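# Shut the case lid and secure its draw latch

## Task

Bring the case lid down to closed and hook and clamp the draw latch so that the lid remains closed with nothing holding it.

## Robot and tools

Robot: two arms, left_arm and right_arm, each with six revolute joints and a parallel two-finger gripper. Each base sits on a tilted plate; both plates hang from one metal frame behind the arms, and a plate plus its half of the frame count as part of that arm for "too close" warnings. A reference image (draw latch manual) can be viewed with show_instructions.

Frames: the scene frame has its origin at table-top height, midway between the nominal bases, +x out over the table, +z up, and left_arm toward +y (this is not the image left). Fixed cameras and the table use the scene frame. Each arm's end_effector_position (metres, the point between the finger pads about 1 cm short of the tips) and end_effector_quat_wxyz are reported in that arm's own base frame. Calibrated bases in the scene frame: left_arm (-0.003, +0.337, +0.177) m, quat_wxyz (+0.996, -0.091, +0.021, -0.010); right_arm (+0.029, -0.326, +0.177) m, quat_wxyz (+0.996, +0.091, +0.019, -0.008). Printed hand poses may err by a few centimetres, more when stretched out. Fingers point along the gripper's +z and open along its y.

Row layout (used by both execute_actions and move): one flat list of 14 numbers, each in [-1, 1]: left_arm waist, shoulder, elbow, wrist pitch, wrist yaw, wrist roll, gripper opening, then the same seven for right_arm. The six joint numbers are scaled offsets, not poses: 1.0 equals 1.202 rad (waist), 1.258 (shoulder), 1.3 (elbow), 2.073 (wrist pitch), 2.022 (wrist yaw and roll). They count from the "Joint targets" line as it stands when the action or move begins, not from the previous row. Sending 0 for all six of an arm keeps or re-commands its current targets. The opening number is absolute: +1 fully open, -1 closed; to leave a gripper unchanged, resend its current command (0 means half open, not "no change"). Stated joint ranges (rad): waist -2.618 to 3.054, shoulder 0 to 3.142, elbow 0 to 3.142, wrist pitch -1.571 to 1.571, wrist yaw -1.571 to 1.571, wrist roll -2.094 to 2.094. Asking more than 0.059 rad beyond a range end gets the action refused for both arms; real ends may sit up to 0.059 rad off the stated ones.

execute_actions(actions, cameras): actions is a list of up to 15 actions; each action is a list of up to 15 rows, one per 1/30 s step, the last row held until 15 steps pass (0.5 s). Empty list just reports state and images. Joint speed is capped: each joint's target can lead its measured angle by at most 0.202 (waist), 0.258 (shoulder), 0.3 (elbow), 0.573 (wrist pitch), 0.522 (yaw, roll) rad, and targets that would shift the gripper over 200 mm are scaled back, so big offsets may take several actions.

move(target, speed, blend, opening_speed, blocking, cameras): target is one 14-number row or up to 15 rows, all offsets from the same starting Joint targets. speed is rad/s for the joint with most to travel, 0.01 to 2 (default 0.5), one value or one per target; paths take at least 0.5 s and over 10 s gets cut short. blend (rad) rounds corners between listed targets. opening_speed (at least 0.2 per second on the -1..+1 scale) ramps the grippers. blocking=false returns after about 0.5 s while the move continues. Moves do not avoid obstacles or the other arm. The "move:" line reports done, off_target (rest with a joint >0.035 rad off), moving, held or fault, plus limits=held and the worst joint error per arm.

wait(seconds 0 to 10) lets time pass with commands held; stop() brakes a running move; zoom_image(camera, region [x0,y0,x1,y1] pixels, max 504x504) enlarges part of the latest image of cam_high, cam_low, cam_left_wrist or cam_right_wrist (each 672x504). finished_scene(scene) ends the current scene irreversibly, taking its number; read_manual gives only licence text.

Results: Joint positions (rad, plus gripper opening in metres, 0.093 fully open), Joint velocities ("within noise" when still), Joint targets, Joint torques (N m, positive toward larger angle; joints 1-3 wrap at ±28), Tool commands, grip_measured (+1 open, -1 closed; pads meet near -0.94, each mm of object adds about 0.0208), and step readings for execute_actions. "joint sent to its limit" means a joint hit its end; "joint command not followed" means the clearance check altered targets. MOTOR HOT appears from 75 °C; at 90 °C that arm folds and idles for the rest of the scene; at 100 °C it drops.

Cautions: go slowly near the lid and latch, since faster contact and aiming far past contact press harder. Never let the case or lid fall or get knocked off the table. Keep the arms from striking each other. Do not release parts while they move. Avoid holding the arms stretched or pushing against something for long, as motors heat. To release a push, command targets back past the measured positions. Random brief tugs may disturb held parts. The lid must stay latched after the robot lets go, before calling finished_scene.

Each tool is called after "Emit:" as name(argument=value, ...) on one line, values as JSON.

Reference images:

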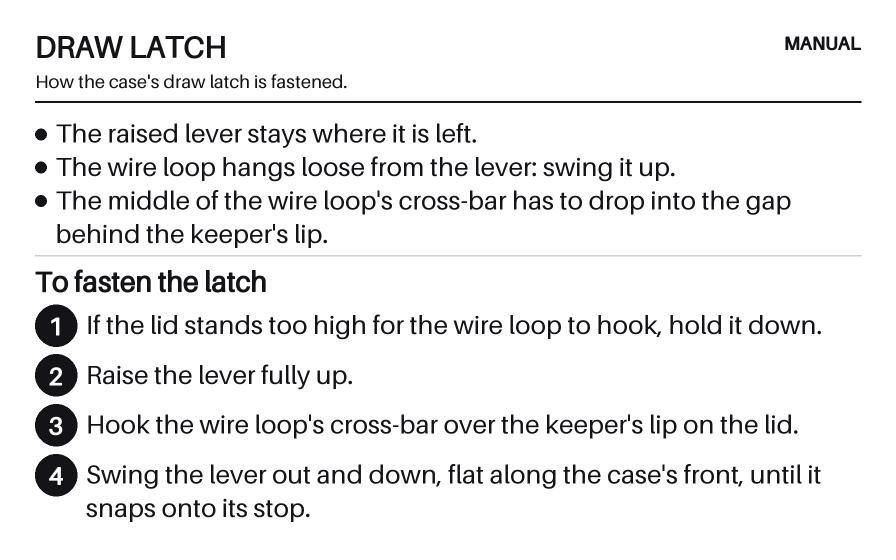

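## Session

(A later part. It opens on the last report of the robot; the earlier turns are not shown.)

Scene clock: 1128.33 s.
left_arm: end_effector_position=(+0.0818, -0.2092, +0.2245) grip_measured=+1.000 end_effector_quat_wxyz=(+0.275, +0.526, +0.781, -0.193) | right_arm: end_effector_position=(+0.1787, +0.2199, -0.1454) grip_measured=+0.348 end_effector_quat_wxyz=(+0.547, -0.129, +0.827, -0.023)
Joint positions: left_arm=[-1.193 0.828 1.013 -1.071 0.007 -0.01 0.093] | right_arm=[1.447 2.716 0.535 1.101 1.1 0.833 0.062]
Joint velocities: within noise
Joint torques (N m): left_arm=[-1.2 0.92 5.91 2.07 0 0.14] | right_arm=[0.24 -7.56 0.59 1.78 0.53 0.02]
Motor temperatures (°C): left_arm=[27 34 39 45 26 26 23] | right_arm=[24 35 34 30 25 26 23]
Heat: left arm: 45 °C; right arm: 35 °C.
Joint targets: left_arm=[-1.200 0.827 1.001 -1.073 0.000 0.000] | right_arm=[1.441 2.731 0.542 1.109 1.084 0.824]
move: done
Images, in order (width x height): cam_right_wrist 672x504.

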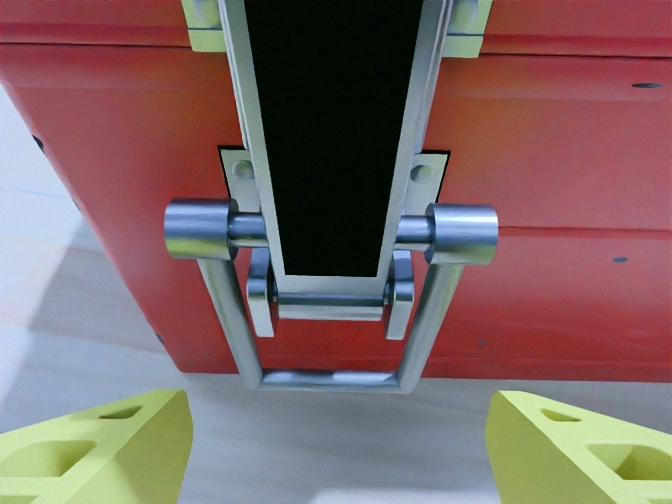

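Emit:
move(target=[0,0,0,0,0,0,1,-0.0516,0.0104,0.0075,0.048,-0.016,-0.0549,0.35], speed=0.2, cameras=["cam_right_wrist","cam_left_wrist"])

Scene clock: 1144.83 s.
left_arm: end_effector_position=(+0.0818, -0.2092, +0.2245) grip_measured=+1.000 end_effector_quat_wxyz=(+0.275, +0.526, +0.781, -0.193) | right_arm: end_effector_position=(+0.1923, +0.2244, -0.1447) grip_measured=+0.348 end_effector_quat_wxyz=(+0.547, -0.129, +0.827, -0.024)
Joint positions: left_arm=[-1.193 0.828 1.013 -1.071 0.007 -0.01 0.093] | right_arm=[1.385 2.729 0.545 1.201 1.067 0.722 0.062]
Joint velocities: within noise
Joint torques (N m): left_arm=[-1.21 0.94 5.91 2.06 0.01 0.13] | right_arm=[0.34 -7.69 0.68 1.88 0.51 0]
Motor temperatures (°C): left_arm=[27 34 38 45 26 26 23] | right_arm=[24 34 34 30 25 26 23]
Heat: left arm: 45 °C; right arm: 34 °C.
Joint targets: left_arm=[-1.200 0.827 1.001 -1.073 0.000 0.000] | right_arm=[1.379 2.744 0.552 1.208 1.052 0.713]
move: done
Images, in order (width x height): cam_left_wrist 672x504, cam_right_wrist 672x504.

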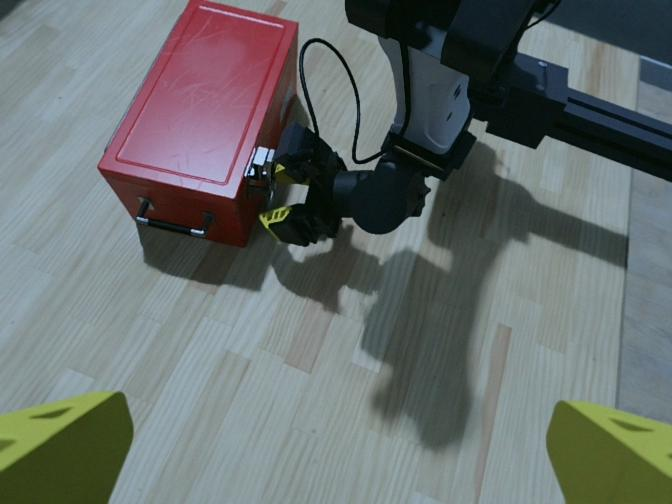

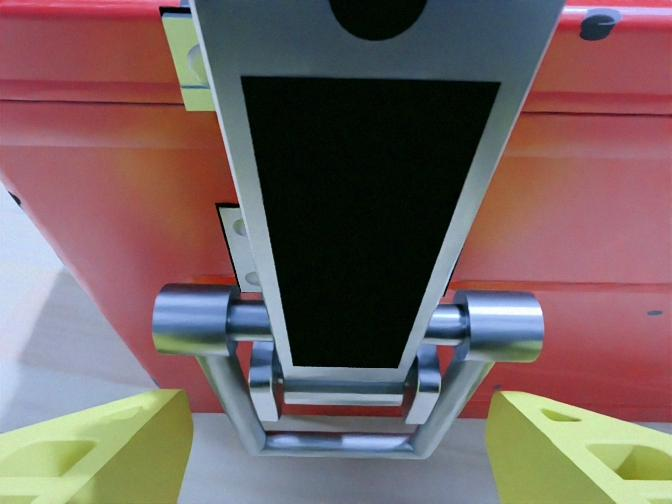

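Emit:
move(target=[0,0,0,0,0,0,1,0,0,0,0,0,0,-0.32], opening_speed=0.5, cameras=["cam_right_wrist","cam_left_wrist"])

Scene clock: 1150.87 s.
left_arm: end_effector_position=(+0.0818, -0.2092, +0.2245) grip_measured=+1.000 end_effector_quat_wxyz=(+0.275, +0.526, +0.781, -0.193) | right_arm: end_effector_position=(+0.1925, +0.2245, -0.1446) grip_measured=-0.249 end_effector_quat_wxyz=(+0.547, -0.129, +0.827, -0.024)
Joint positions: left_arm=[-1.193 0.828 1.013 -1.071 0.007 -0.01 0.093] | right_arm=[1.384 2.729 0.545 1.202 1.067 0.721 0.033]
Joint velocities: within noise
Joint torques (N m): left_arm=[-1.14 0.87 5.93 2.05 0 0.14] | right_arm=[0.4 -7.68 0.66 1.92 0.5 0]
Motor temperatures (°C): left_arm=[27 34 38 45 26 26 23] | right_arm=[24 34 34 31 25 26 23]
Heat: left arm: 45 °C; right arm: 34 °C.
Joint targets: left_arm=[-1.200 0.827 1.001 -1.073 0.000 0.000] | right_arm=[1.379 2.744 0.552 1.208 1.052 0.712]
move: done
Images, in order (width x height): cam_left_wrist 672x504, cam_right_wrist 672x504.

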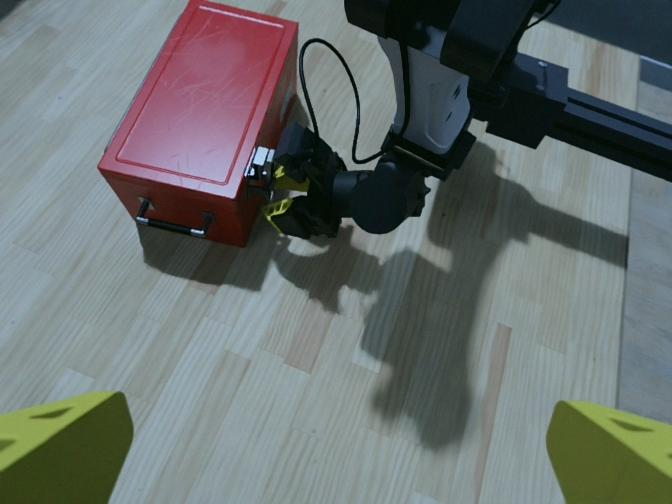

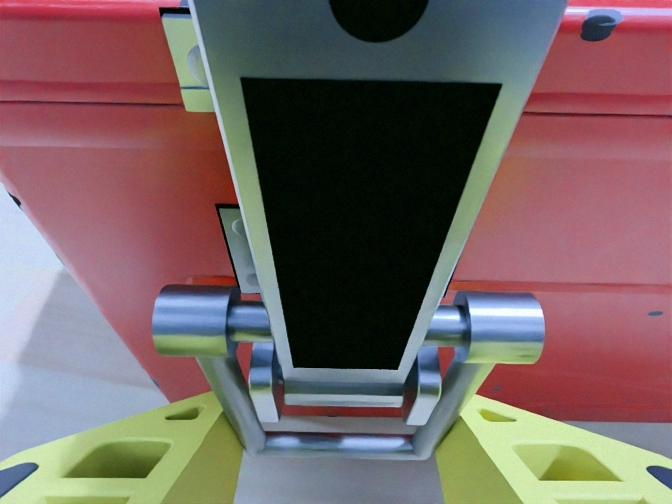

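Emit:
move(target=[0,0,0,0,0,0,1,0.0674,-0.1089,-0.0262,-0.1312,0.0005,0.094,-0.32], speed=0.15, cameras=["cam_right_wrist","cam_left_wrist"])

Scene clock: 1196.27 s.
left_arm: end_effector_position=(+0.0818, -0.2092, +0.2245) grip_measured=+1.000 end_effector_quat_wxyz=(+0.275, +0.526, +0.781, -0.193) | right_arm: end_effector_position=(+0.1746, +0.2182, -0.1485) grip_measured=-0.249 end_effector_quat_wxyz=(+0.512, -0.135, +0.848, -0.030)
Joint positions: left_arm=[-1.193 0.828 1.013 -1.071 0.007 -0.01 0.093] | right_arm=[1.439 2.64 0.528 0.942 1.029 0.895 0.033]
Joint velocities: within noise
Joint torques (N m): left_arm=[-1.2 0.9 5.94 2.07 0 0.13] | right_arm=[2.32 -12.42 -0.34 1.53 0.99 0.12]
Motor temperatures (°C): left_arm=[27 33 38 45 26 26 23] | right_arm=[24 35 33 32 24 26 25]
Heat: left arm: 45 °C; right arm: 35 °C.
Joint targets: left_arm=[-1.200 0.827 1.001 -1.073 0.000 0.000] | right_arm=[1.460 2.607 0.518 0.936 1.053 0.902]
move: done
Images, in order (width x height): cam_left_wrist 672x504, cam_right_wrist 672x504.

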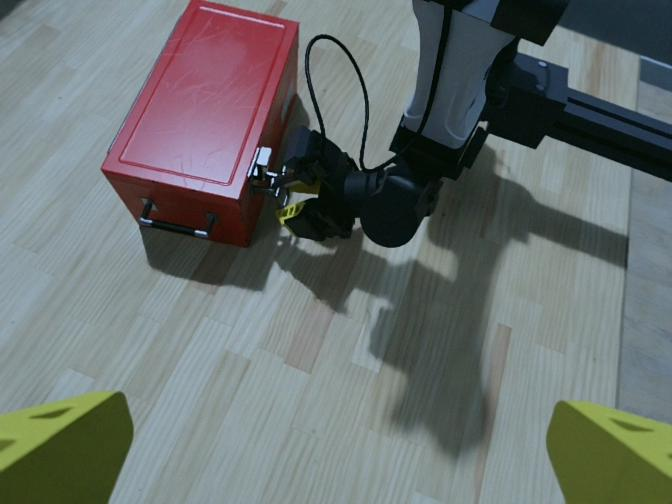

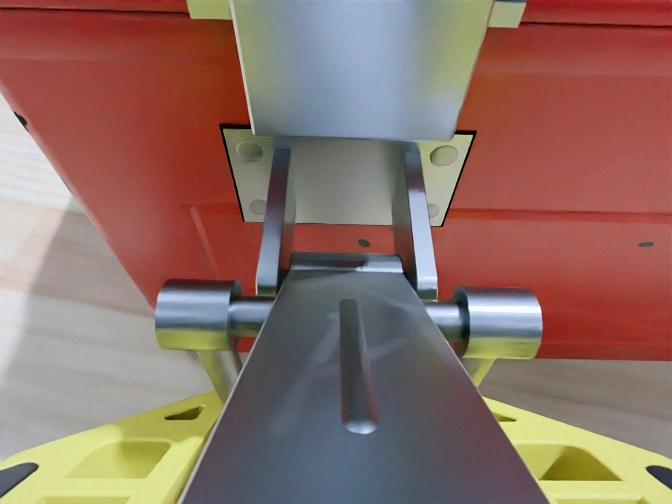

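Emit:
move(target=[[0,0,0,0,0,0,1,0,0,0,0,0,0,-0.19],[0,0,0,0,0,0,1,0.0549,-0.0469,0.0023,-0.1105,-0.0119,0.0865,-0.19],[0,0,0,0,0,0,1,0.0965,-0.1399,-0.0031,-0.2171,-0.0223,0.1459,-0.19]], speed=0.2, blend=[0,0.02,0], cameras=["cam_right_wrist","cam_left_wrist"])

Scene clock: 1225.97 s.
left_arm: end_effector_position=(+0.0818, -0.2092, +0.2245) grip_measured=+1.000 end_effector_quat_wxyz=(+0.275, +0.526, +0.781, -0.193) | right_arm: end_effector_position=(+0.1435, +0.2169, -0.1332) grip_measured=-0.183 end_effector_quat_wxyz=(+0.482, -0.127, +0.866, -0.029)
Joint positions: left_arm=[-1.193 0.828 1.013 -1.071 0.007 -0.01 0.093] | right_arm=[1.563 2.458 0.524 0.511 1 1.19 0.036]
Joint velocities: within noise
Joint torques (N m): left_arm=[-1.17 0.91 5.91 2.06 0.01 0.14] | right_arm=[1.51 -11.19 0.38 0.87 0.89 0.16]
Motor temperatures (°C): left_arm=[27 33 38 45 26 26 23] | right_arm=[24 40 33 31 25 26 25]
Heat: left arm: 45 °C; right arm: 40 °C.
Joint targets: left_arm=[-1.200 0.827 1.001 -1.073 0.000 0.000] | right_arm=[1.576 2.431 0.514 0.486 1.008 1.198]
move: done
Images, in order (width x height): cam_left_wrist 672x504, cam_right_wrist 672x504.

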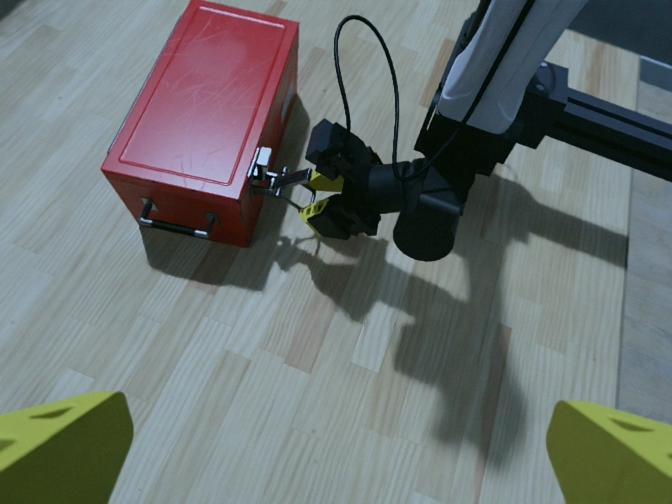

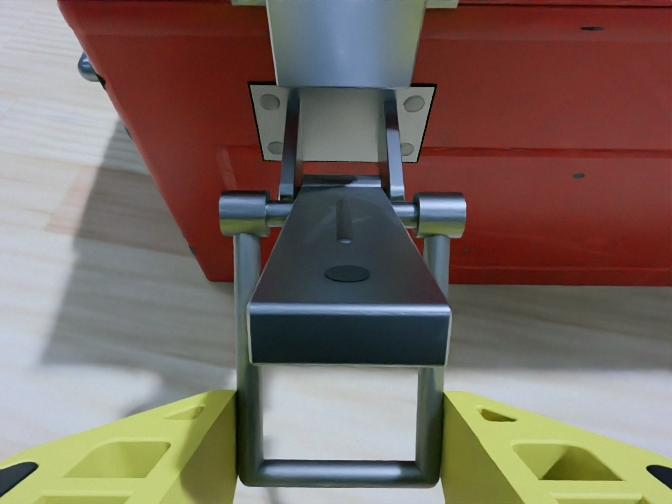

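Emit:
move(target=[[0,0,0,0,0,0,1,-0.02,-0.1606,-0.0023,-0.1172,-0.0495,0.0153,-0.19],[0,0,0,0,0,0,1,-0.0857,-0.3084,0.0162,-0.2065,-0.1093,-0.0262,-0.19]], speed=0.2, blend=[0.02,0], cameras=["cam_right_wrist","cam_left_wrist"])

Scene clock: 1234.63 s.
left_arm: end_effector_position=(+0.0818, -0.2092, +0.2245) grip_measured=+1.000 end_effector_quat_wxyz=(+0.275, +0.526, +0.781, -0.193) | right_arm: end_effector_position=(+0.1364, +0.2217, -0.0933) grip_measured=-0.183 end_effector_quat_wxyz=(+0.370, -0.128, +0.919, -0.042)
Joint positions: left_arm=[-1.193 0.828 1.013 -1.071 0.007 -0.01 0.093] | right_arm=[1.48 2.069 0.521 0.087 0.758 1.159 0.036]
Joint velocities: within noise
Joint torques (N m): left_arm=[-1.18 0.91 5.93 2.06 0 0.13] | right_arm=[-0.01 -10.02 4.29 0.76 1 -0.05]
Motor temperatures (°C): left_arm=[27 33 38 45 26 26 23] | right_arm=[24 40 33 30 25 26 25]
Heat: left arm: 45 °C; right arm: 40 °C.
Joint targets: left_arm=[-1.200 0.827 1.001 -1.073 0.000 0.000] | right_arm=[1.473 2.043 0.535 0.058 0.787 1.145]
move: done
Images, in order (width x height): cam_left_wrist 672x504, cam_right_wrist 672x504.

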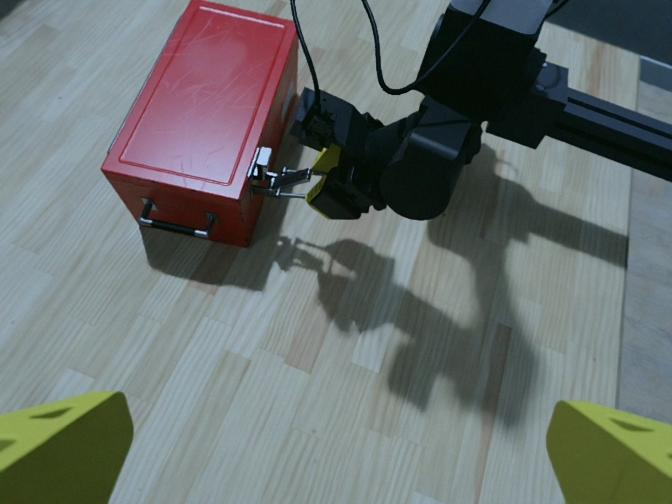

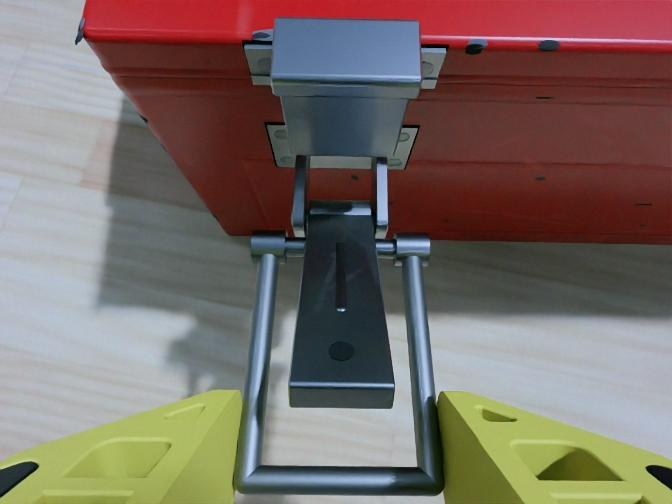

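Emit:
move(target=[0,0,0,0,0,0,1,-0.0982,-0.1017,0.0554,-0.0767,-0.048,-0.0539,-0.19], speed=0.2, cameras=["cam_right_wrist","cam_left_wrist"])

Scene clock: 1244.33 s.
left_arm: end_effector_position=(+0.0818, -0.2092, +0.2245) grip_measured=+1.000 end_effector_quat_wxyz=(+0.275, +0.526, +0.781, -0.193) | right_arm: end_effector_position=(+0.1520, +0.2282, -0.0727) grip_measured=-0.183 end_effector_quat_wxyz=(+0.322, -0.126, +0.937, -0.053)
Joint positions: left_arm=[-1.193 0.828 1.013 -1.071 0.007 -0.01 0.093] | right_arm=[1.366 1.941 0.585 -0.079 0.653 1.053 0.036]
Joint velocities: within noise
Joint torques (N m): left_arm=[-1.2 0.87 5.93 2.06 0 0.14] | right_arm=[-0.09 -9.87 5.87 0.93 1.02 -0.09]
Motor temperatures (°C): left_arm=[27 33 38 45 26 26 23] | right_arm=[24 40 33 30 25 26 24]
Heat: left arm: 45 °C; right arm: 40 °C.
Joint targets: left_arm=[-1.200 0.827 1.001 -1.073 0.000 0.000] | right_arm=[1.355 1.915 0.607 -0.101 0.689 1.036]
move: off_target (right_arm); right_arm: the wrist yaw is farthest, 0.037 rad from its target
Images, in order (width x height): cam_left_wrist 672x504, cam_right_wrist 672x504.

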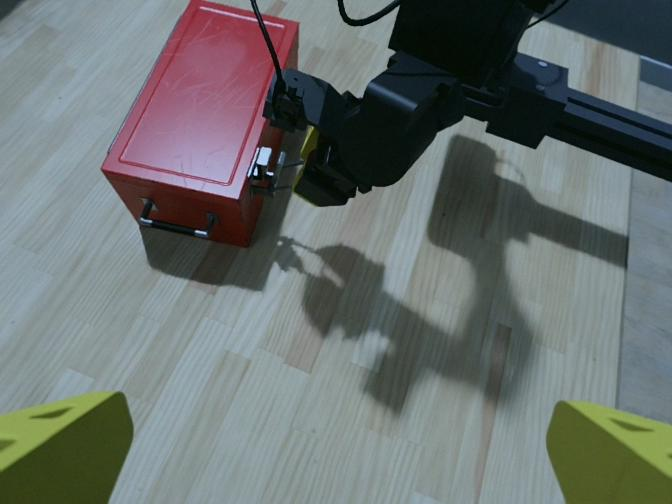

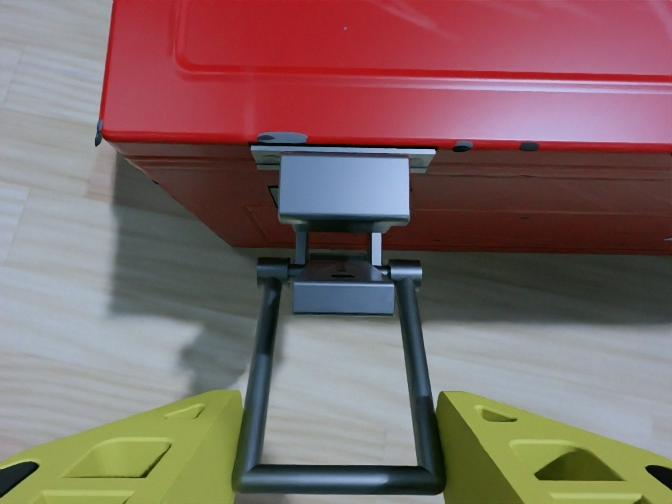

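Emit:
move(target=[[0,0,0,0,0,0,1,-0.0691,-0.0358,0.0569,-0.0535,-0.0317,-0.0346,-0.19],[0,0,0,0,0,0,1,-0.1348,-0.0397,0.1069,-0.0806,-0.0584,-0.0702,-0.19]], speed=0.15, blend=[0.01,0], cameras=["cam_right_wrist","cam_left_wrist"])

Scene clock: 1259.00 s.
left_arm: end_effector_position=(+0.0818, -0.2092, +0.2245) grip_measured=+1.000 end_effector_quat_wxyz=(+0.275, +0.526, +0.781, -0.193) | right_arm: end_effector_position=(+0.1822, +0.2368, -0.0528) grip_measured=-0.183 end_effector_quat_wxyz=(+0.266, -0.128, +0.953, -0.069)
Joint positions: left_arm=[-1.193 0.828 1.013 -1.071 0.007 -0.01 0.093] | right_arm=[1.209 1.885 0.722 -0.259 0.539 0.9 0.036]
Joint velocities: within noise
Joint torques (N m): left_arm=[-1.21 0.91 5.93 2.06 0.01 0.13] | right_arm=[-0.27 -9.78 6.78 1.1 0.9 0.03]
Motor temperatures (°C): left_arm=[27 33 38 45 26 26 23] | right_arm=[24 39 35 29 25 26 24]
Heat: left arm: 45 °C; right arm: 39 °C.
Joint targets: left_arm=[-1.200 0.827 1.001 -1.073 0.000 0.000] | right_arm=[1.193 1.865 0.746 -0.268 0.571 0.894]
move: done
Images, in order (width x height): cam_left_wrist 672x504, cam_right_wrist 672x504.

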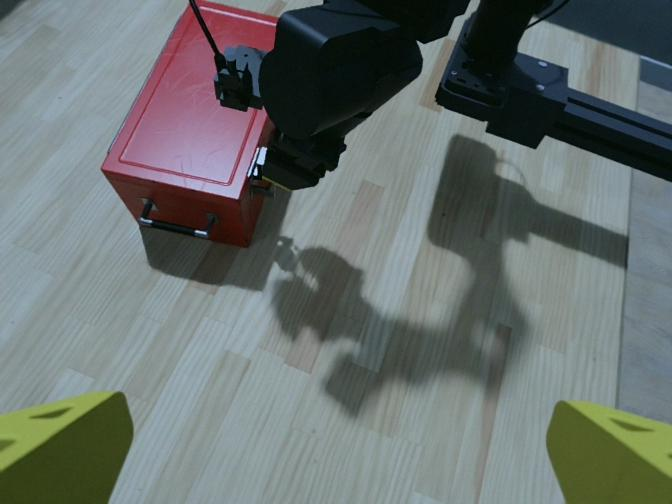

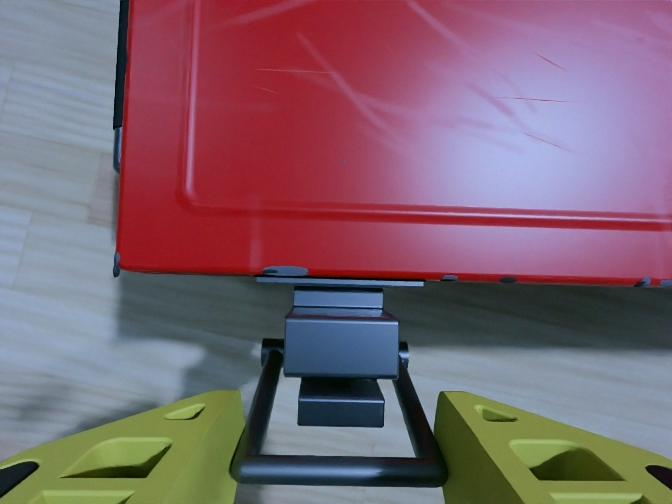

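Emit:
move(target=[[0,0,0,0,0,0,1,-0.0824,0.0302,0.0654,-0.0251,-0.042,-0.0321,-0.19],[0,0,0,0,0,0,1,-0.1231,0.0517,0.1077,-0.0473,-0.0643,-0.0504,-0.19]], speed=0.15, blend=[0.01,0], cameras=["cam_right_wrist","cam_left_wrist"])

Scene clock: 1270.97 s.
left_arm: end_effector_position=(+0.0818, -0.2092, +0.2245) grip_measured=+1.000 end_effector_quat_wxyz=(+0.275, +0.526, +0.781, -0.193) | right_arm: end_effector_position=(+0.2077, +0.2406, -0.0521) grip_measured=-0.183 end_effector_quat_wxyz=(+0.195, -0.122, +0.971, -0.066)
Joint positions: left_arm=[-1.193 0.828 1.013 -1.071 0.007 -0.01 0.093] | right_arm=[1.064 1.922 0.852 -0.37 0.394 0.787 0.036]
Joint velocities: within noise
Joint torques (N m): left_arm=[-1.2 0.91 5.96 2.06 0 0.12] | right_arm=[-0.23 -7.75 7.76 1.18 0.95 0.11]
Motor temperatures (°C): left_arm=[27 32 38 45 26 26 23] | right_arm=[24 38 36 29 25 26 24]
Heat: left arm: 45 °C; right arm: 38 °C.
Joint targets: left_arm=[-1.200 0.827 1.001 -1.073 0.000 0.000] | right_arm=[1.045 1.930 0.886 -0.366 0.441 0.792]
move: off_target (right_arm); right_arm: the wrist yaw is farthest, 0.047 rad from its target
Images, in order (width x height): cam_left_wrist 672x504, cam_right_wrist 672x504.

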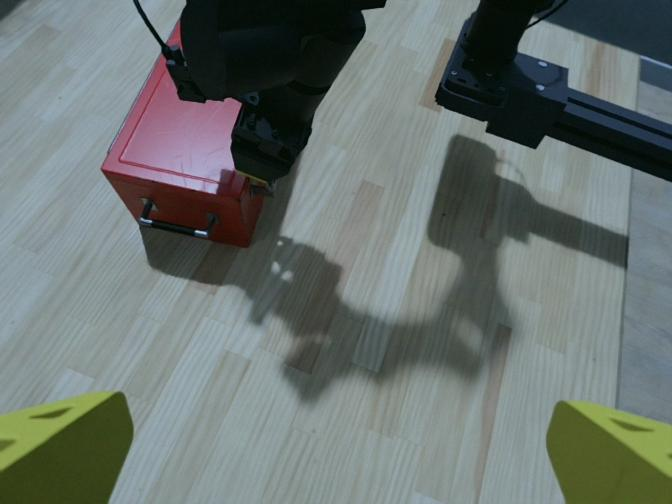

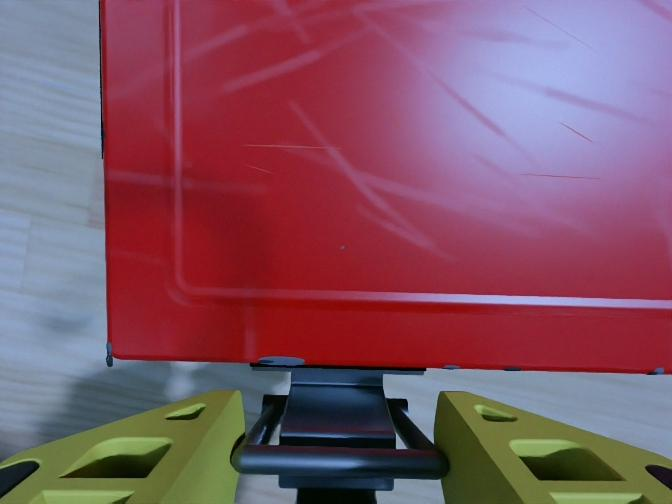

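Emit:
move(target=[[0,0,0,0,0,0,1,0,0,0,0,0,0,0.15],[0,0,0,0,0,0,1,0.0438,-0.132,0.0522,-0.1196,0,0.0271,0.15]], speed=0.25, opening_speed=0.4, cameras=["cam_right_wrist","cam_left_wrist"])

Emit:
zoom_image(camera="cam_right_wrist", region=[200, 120, 440, 420])

Scene clock: 1279.13 s.
left_arm: end_effector_position=(+0.0818, -0.2092, +0.2245) grip_measured=+1.000 end_effector_quat_wxyz=(+0.275, +0.526, +0.781, -0.193) | right_arm: end_effector_position=(+0.2040, +0.2411, +0.0006) grip_measured=+0.148 end_effector_quat_wxyz=(+0.207, -0.112, +0.969, -0.075)
Joint positions: left_arm=[-1.193 0.828 1.013 -1.071 0.007 -0.01 0.093] | right_arm=[1.092 1.783 0.929 -0.601 0.429 0.838 0.052]
Joint velocities: within noise
Joint torques (N m): left_arm=[-1.2 0.9 5.97 2.06 0 0.12] | right_arm=[1.5 -9.8 7.75 0.97 0.6 0.13]
Motor temperatures (°C): left_arm=[27 32 38 45 26 26 23] | right_arm=[24 38 37 29 25 26 24]
Heat: left arm: 45 °C; right arm: 38 °C.
Joint targets: left_arm=[-1.200 0.827 1.001 -1.073 0.000 0.000] | right_arm=[1.098 1.764 0.953 -0.614 0.441 0.847]
move: done
Images, in order (width x height): cam_left_wrist 672x504, cam_right_wrist 672x504.

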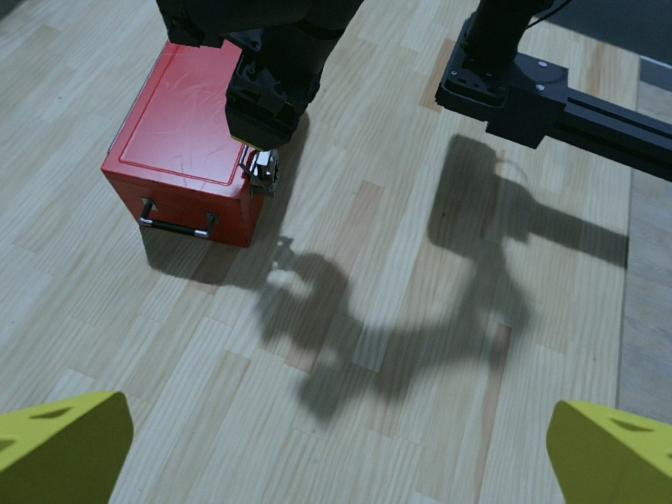

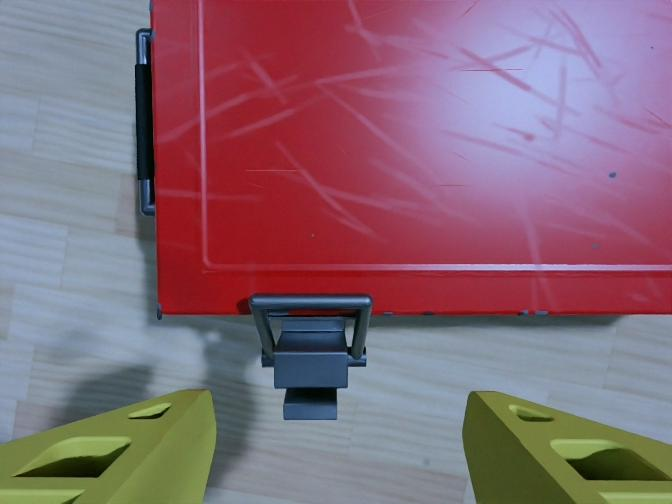

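Scaled by 1.680 from the camera's 672x504 image, which has a finer 960x720 frame.

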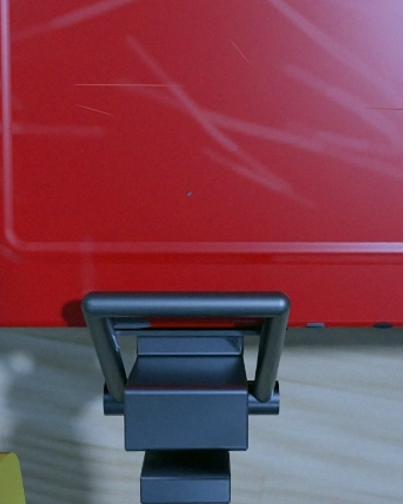

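Emit:
move(target=[0,0,0,0,0,0,1,-0.0354,0.1088,0.0687,-0.0698,-0.1048,0,-0.1], speed=0.3, cameras=["cam_right_wrist"])

Scene clock: 1295.93 s.
left_arm: end_effector_position=(+0.0818, -0.2092, +0.2245) grip_measured=+1.000 end_effector_quat_wxyz=(+0.275, +0.526, +0.781, -0.193) | right_arm: end_effector_position=(+0.1791, +0.2376, -0.0217) grip_measured=-0.098 end_effector_quat_wxyz=(+0.085, -0.114, +0.986, -0.090)
Joint positions: left_arm=[-1.193 0.828 1.013 -1.071 0.007 -0.01 0.093] | right_arm=[1.062 1.888 1.016 -0.746 0.244 0.838 0.041]
Joint velocities: within noise
Joint torques (N m): left_arm=[-1.21 0.91 5.89 2.06 0.01 0.14] | right_arm=[0.66 -7.28 7.54 0.63 0.19 0.16]
Motor temperatures (°C): left_arm=[27 32 38 45 26 26 23] | right_arm=[24 39 39 29 25 26 24]
Heat: left arm: 45 °C; right arm: 39 °C.
Joint targets: left_arm=[-1.200 0.827 1.001 -1.073 0.000 0.000] | right_arm=[1.055 1.901 1.043 -0.758 0.229 0.847]
move: done
Images, in order (width x height): cam_right_wrist 672x504.

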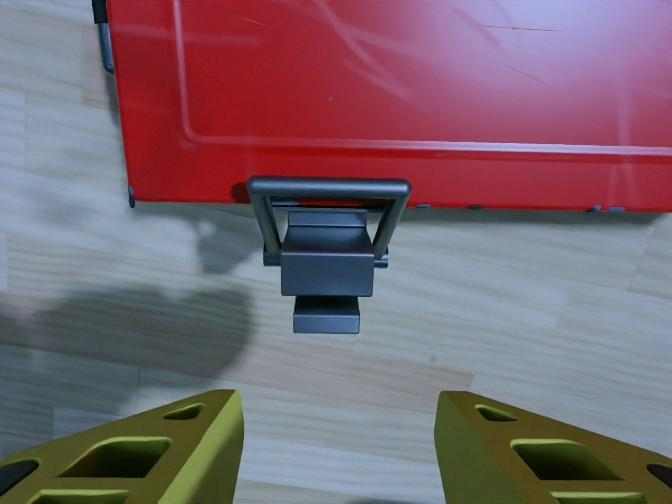

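Emit:
execute_actions(actions=[])

Scene clock: 1321.83 s.
left_arm: end_effector_position=(+0.0818, -0.2092, +0.2245) grip_measured=+1.000 end_effector_quat_wxyz=(+0.275, +0.526, +0.781, -0.193) | right_arm: end_effector_position=(+0.1790, +0.2377, -0.0215) grip_measured=-0.098 end_effector_quat_wxyz=(+0.085, -0.114, +0.986, -0.090)
Joint positions: left_arm=[-1.193 0.828 1.013 -1.071 0.007 -0.01 0.093] | right_arm=[1.062 1.888 1.017 -0.748 0.243 0.838 0.041]
Joint velocities: within noise
Joint torques (N m): left_arm=[-1.22 0.83 5.89 2.06 0 0.13] | right_arm=[0.66 -7.25 7.49 0.58 0.19 0.16]
Motor temperatures (°C): left_arm=[27 32 38 45 26 26 23] | right_arm=[24 37 41 28 25 26 24]
Heat: left arm: 45 °C; right arm: 41 °C.
Joint targets: left_arm=[-1.200 0.827 1.001 -1.073 0.000 0.000] | right_arm=[1.055 1.901 1.043 -0.758 0.229 0.847]
Tool commands: left_gripper/opening=+1.0 right_gripper/opening=-0.1

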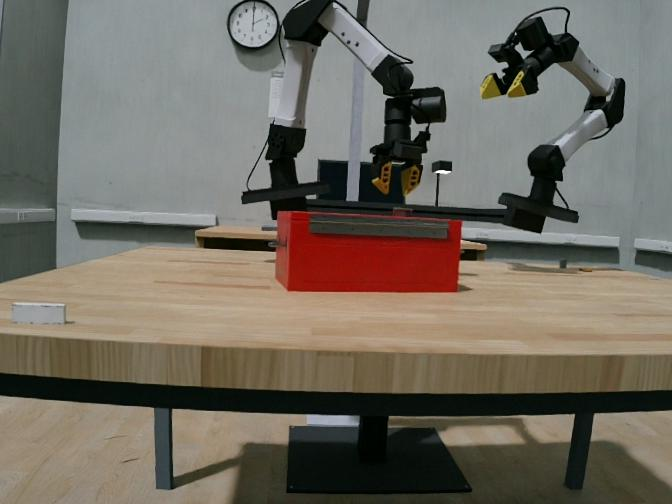

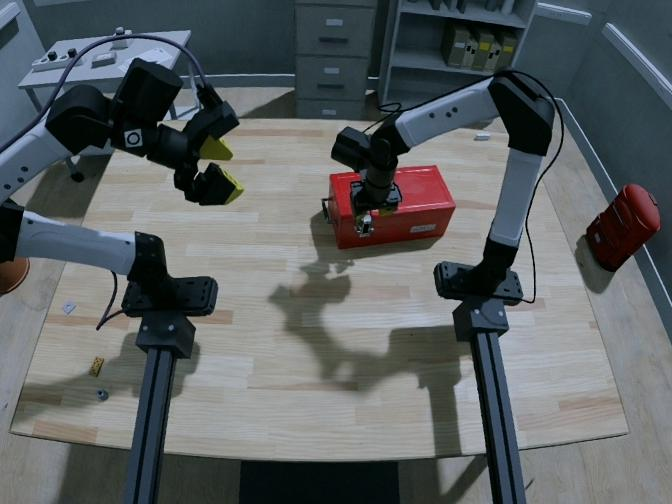

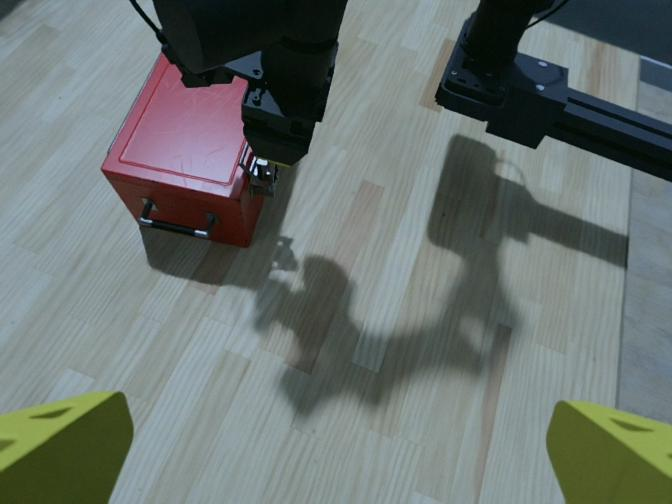

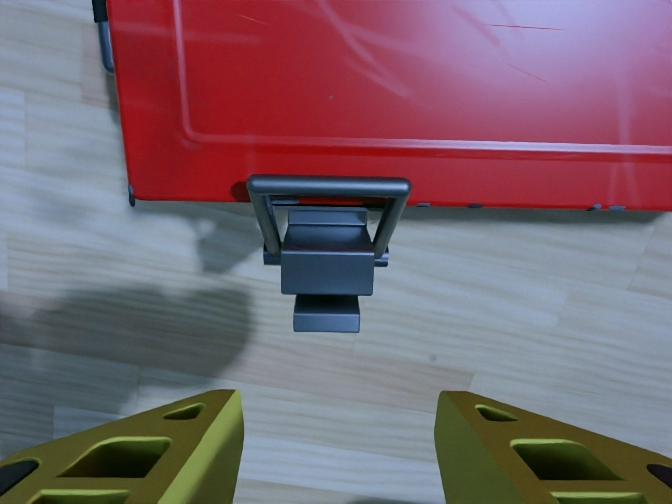

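Emit:
move(target=[0,0,0,0,0,0,1,-0.0208,0.0962,-0.0623,0.0955,-0.0054,-0.0069,-0.1], speed=0.15)

Scene clock: 1328.40 s.
left_arm: end_effector_position=(+0.0818, -0.2092, +0.2245) grip_measured=+1.000 end_effector_quat_wxyz=(+0.275, +0.526, +0.781, -0.193) | right_arm: end_effector_position=(+0.1866, +0.2397, -0.0648) grip_measured=-0.098 end_effector_quat_wxyz=(+0.084, -0.101, +0.988, -0.082)
Joint positions: left_arm=[-1.193 0.828 1.013 -1.071 0.007 -0.01 0.093] | right_arm=[1.037 2.008 0.976 -0.57 0.233 0.838 0.041]
Joint velocities: within noise
Joint torques (N m): left_arm=[-1.2 0.85 5.98 2.06 0 0.13] | right_arm=[0.72 -7.9 4.01 0.86 0.19 0.03]
Motor temperatures (°C): left_arm=[27 32 38 45 26 26 23] | right_arm=[24 37 41 28 25 26 24]
Heat: left arm: 45 °C; right arm: 41 °C.
Joint targets: left_arm=[-1.200 0.827 1.001 -1.073 0.000 0.000] | right_arm=[1.030 2.022 0.962 -0.560 0.219 0.833]
move: done

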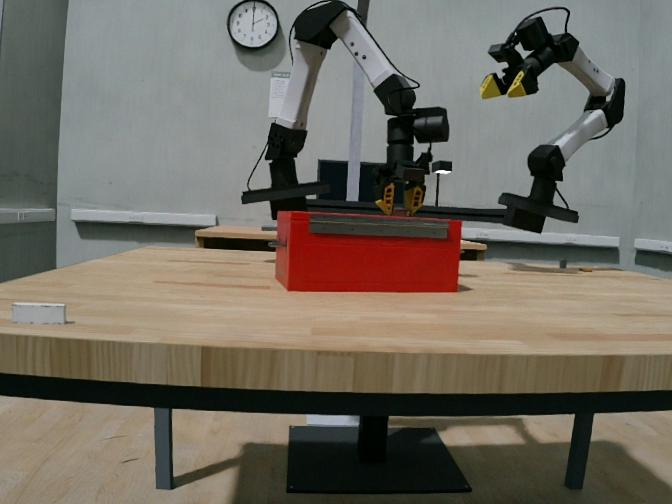

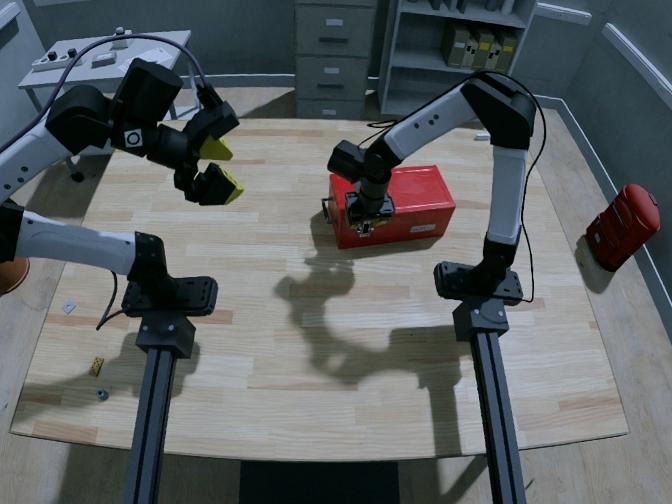

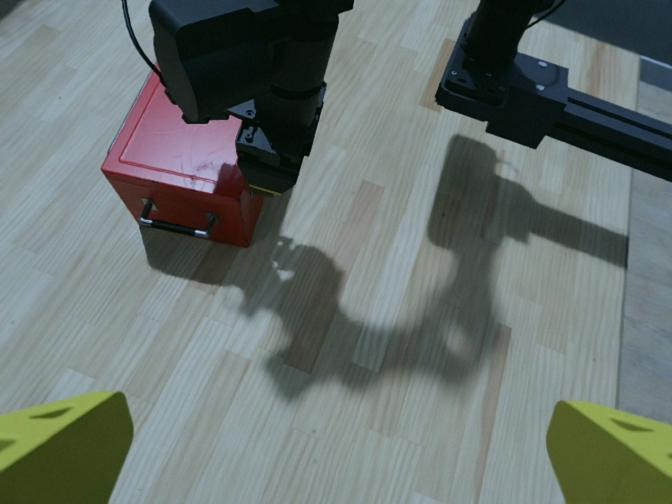

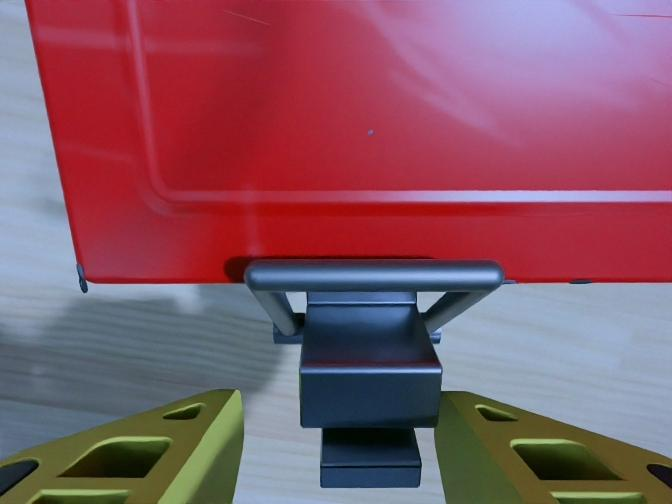

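Emit:
move(target=[0,0,0,0,0,0,1,0,0,-0.0315,0.0198,0,0,-0.1], speed=0.1, cameras=["cam_right_wrist","cam_left_wrist"])

Emit:
zoom_image(camera="cam_left_wrist", region=[180, 90, 360, 225])

Scene clock: 1339.30 s.
left_arm: end_effector_position=(+0.0818, -0.2092, +0.2245) grip_measured=+1.000 end_effector_quat_wxyz=(+0.275, +0.526, +0.781, -0.193) | right_arm: end_effector_position=(+0.1828, +0.2333, -0.0719) grip_measured=-0.098 end_effector_quat_wxyz=(+0.084, -0.101, +0.988, -0.081)
Joint positions: left_arm=[-1.193 0.828 1.013 -1.071 0.007 -0.01 0.093] | right_arm=[1.037 2.008 0.935 -0.529 0.232 0.838 0.041]
Joint velocities: within noise
Joint torques (N m): left_arm=[-1.18 0.9 5.97 2.06 0.01 0.14] | right_arm=[0.7 -7.73 3.85 0.86 0.18 0.03]
Motor temperatures (°C): left_arm=[27 32 38 45 26 26 23] | right_arm=[24 36 39 28 25 26 24]
Heat: left arm: 45 °C; right arm: 39 °C.
Joint targets: left_arm=[-1.200 0.827 1.001 -1.073 0.000 0.000] | right_arm=[1.030 2.022 0.921 -0.520 0.219 0.833]
move: done
Images, in order (width x height): cam_left_wrist 672x504, cam_right_wrist 672x504.

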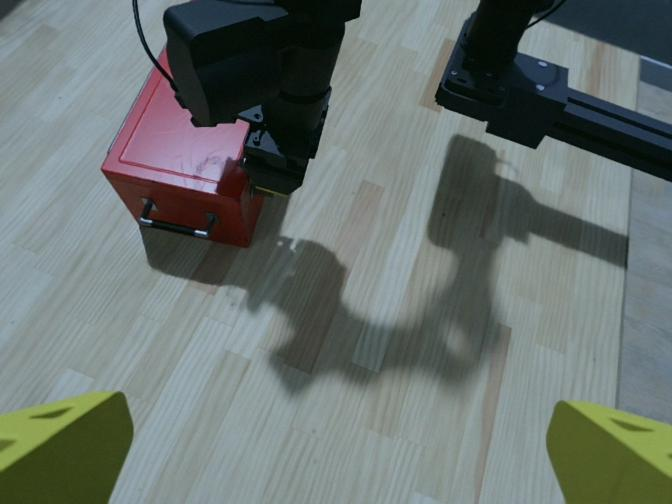

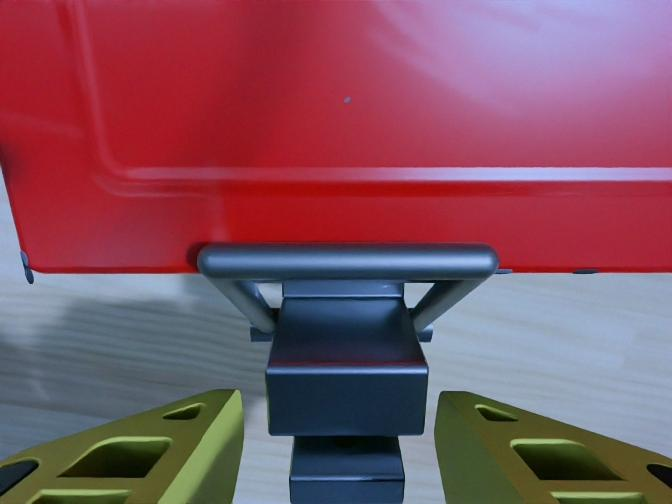

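Scaled by 2.800 from the camera's 672x504 image, which has a finer 960x720 frame.

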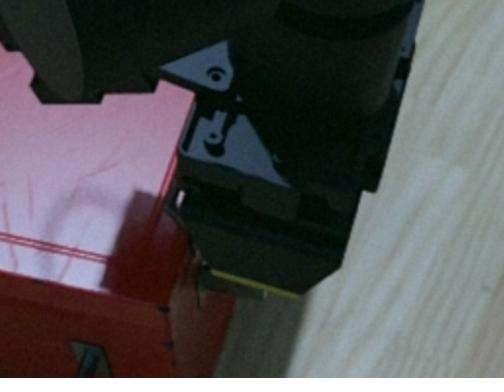

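Emit:
move(target=[0,0,0,0,0,0,1,0,0,0,0,0,0,-0.9], opening_speed=0.8, cameras=["cam_right_wrist","cam_left_wrist"])

Scene clock: 1373.17 s.
left_arm: end_effector_position=(+0.0818, -0.2092, +0.2245) grip_measured=+1.000 end_effector_quat_wxyz=(+0.275, +0.526, +0.781, -0.193) | right_arm: end_effector_position=(+0.1815, +0.2325, -0.0723) grip_measured=-0.724 end_effector_quat_wxyz=(+0.080, -0.100, +0.988, -0.081)
Joint positions: left_arm=[-1.193 0.828 1.013 -1.071 0.007 -0.01 0.093] | right_arm=[1.036 2.008 0.934 -0.533 0.226 0.839 0.01]
Joint velocities: within noise
Joint torques (N m): left_arm=[-1.2 0.88 5.94 2.06 0.01 0.14] | right_arm=[0.77 -7.72 3.92 0.89 0.25 0.02]
Motor temperatures (°C): left_arm=[27 32 38 45 26 26 23] | right_arm=[24 36 37 27 24 26 23]
Heat: left arm: 45 °C; right arm: 37 °C.
Joint targets: left_arm=[-1.200 0.827 1.001 -1.073 0.000 0.000] | right_arm=[1.030 2.022 0.921 -0.519 0.219 0.833]
move: done
Images, in order (width x height): cam_left_wrist 672x504, cam_right_wrist 672x504.

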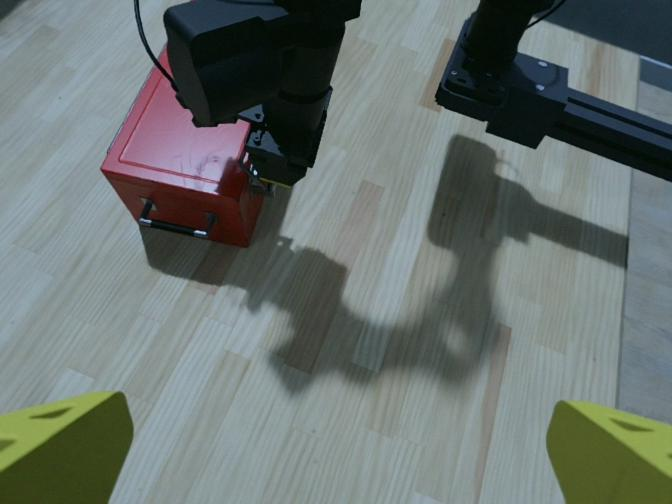

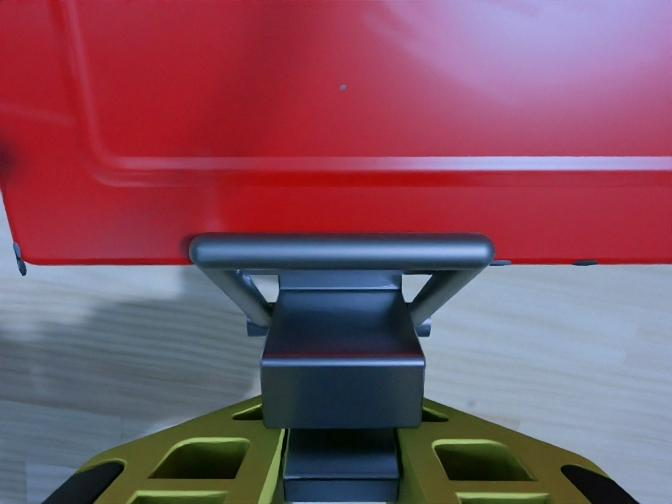

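Emit:
move(target=[0,0,0,0,0,0,1,0.1348,-0.0533,-0.1531,0.1278,0.1118,0.0495,-0.9], speed=0.2, cameras=["cam_right_wrist","cam_left_wrist"])

Emit:
zoom_image(camera="cam_left_wrist", region=[180, 90, 360, 225])

Scene clock: 1389.17 s.
left_arm: end_effector_position=(+0.0818, -0.2092, +0.2245) grip_measured=+1.000 end_effector_quat_wxyz=(+0.275, +0.526, +0.781, -0.193) | right_arm: end_effector_position=(+0.1696, +0.2305, -0.0777) grip_measured=-0.724 end_effector_quat_wxyz=(+0.207, -0.113, +0.969, -0.073)
Joint positions: left_arm=[-1.193 0.828 1.013 -1.071 0.007 -0.01 0.093] | right_arm=[1.188 1.959 0.738 -0.276 0.437 0.939 0.01]
Joint velocities: within noise
Joint torques (N m): left_arm=[-1.2 0.9 5.94 2.06 0.01 0.14] | right_arm=[1.29 -8.53 3.33 1.25 0.59 0.02]
Motor temperatures (°C): left_arm=[27 31 38 45 26 26 23] | right_arm=[24 36 37 27 24 26 24]
Heat: left arm: 45 °C; right arm: 37 °C.
Joint targets: left_arm=[-1.200 0.827 1.001 -1.073 0.000 0.000] | right_arm=[1.192 1.955 0.722 -0.254 0.445 0.933]
move: done
Images, in order (width x height): cam_left_wrist 672x504, cam_right_wrist 672x504.

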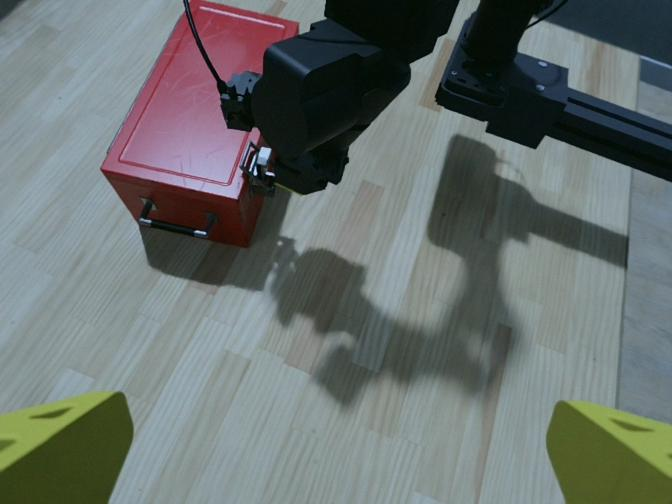

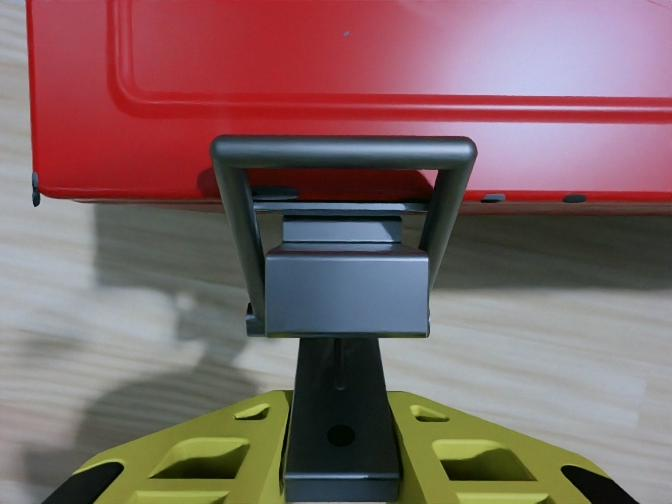

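Scaled by 2.800 from the camera's 672x504 image, which has a finer 960x720 frame.

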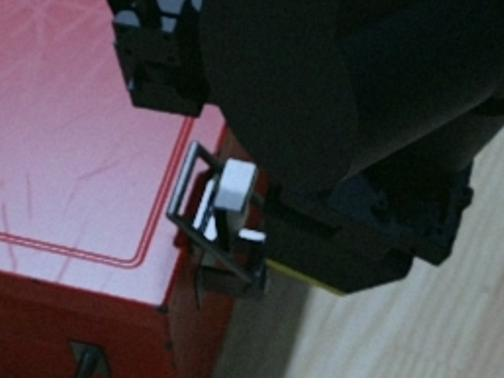

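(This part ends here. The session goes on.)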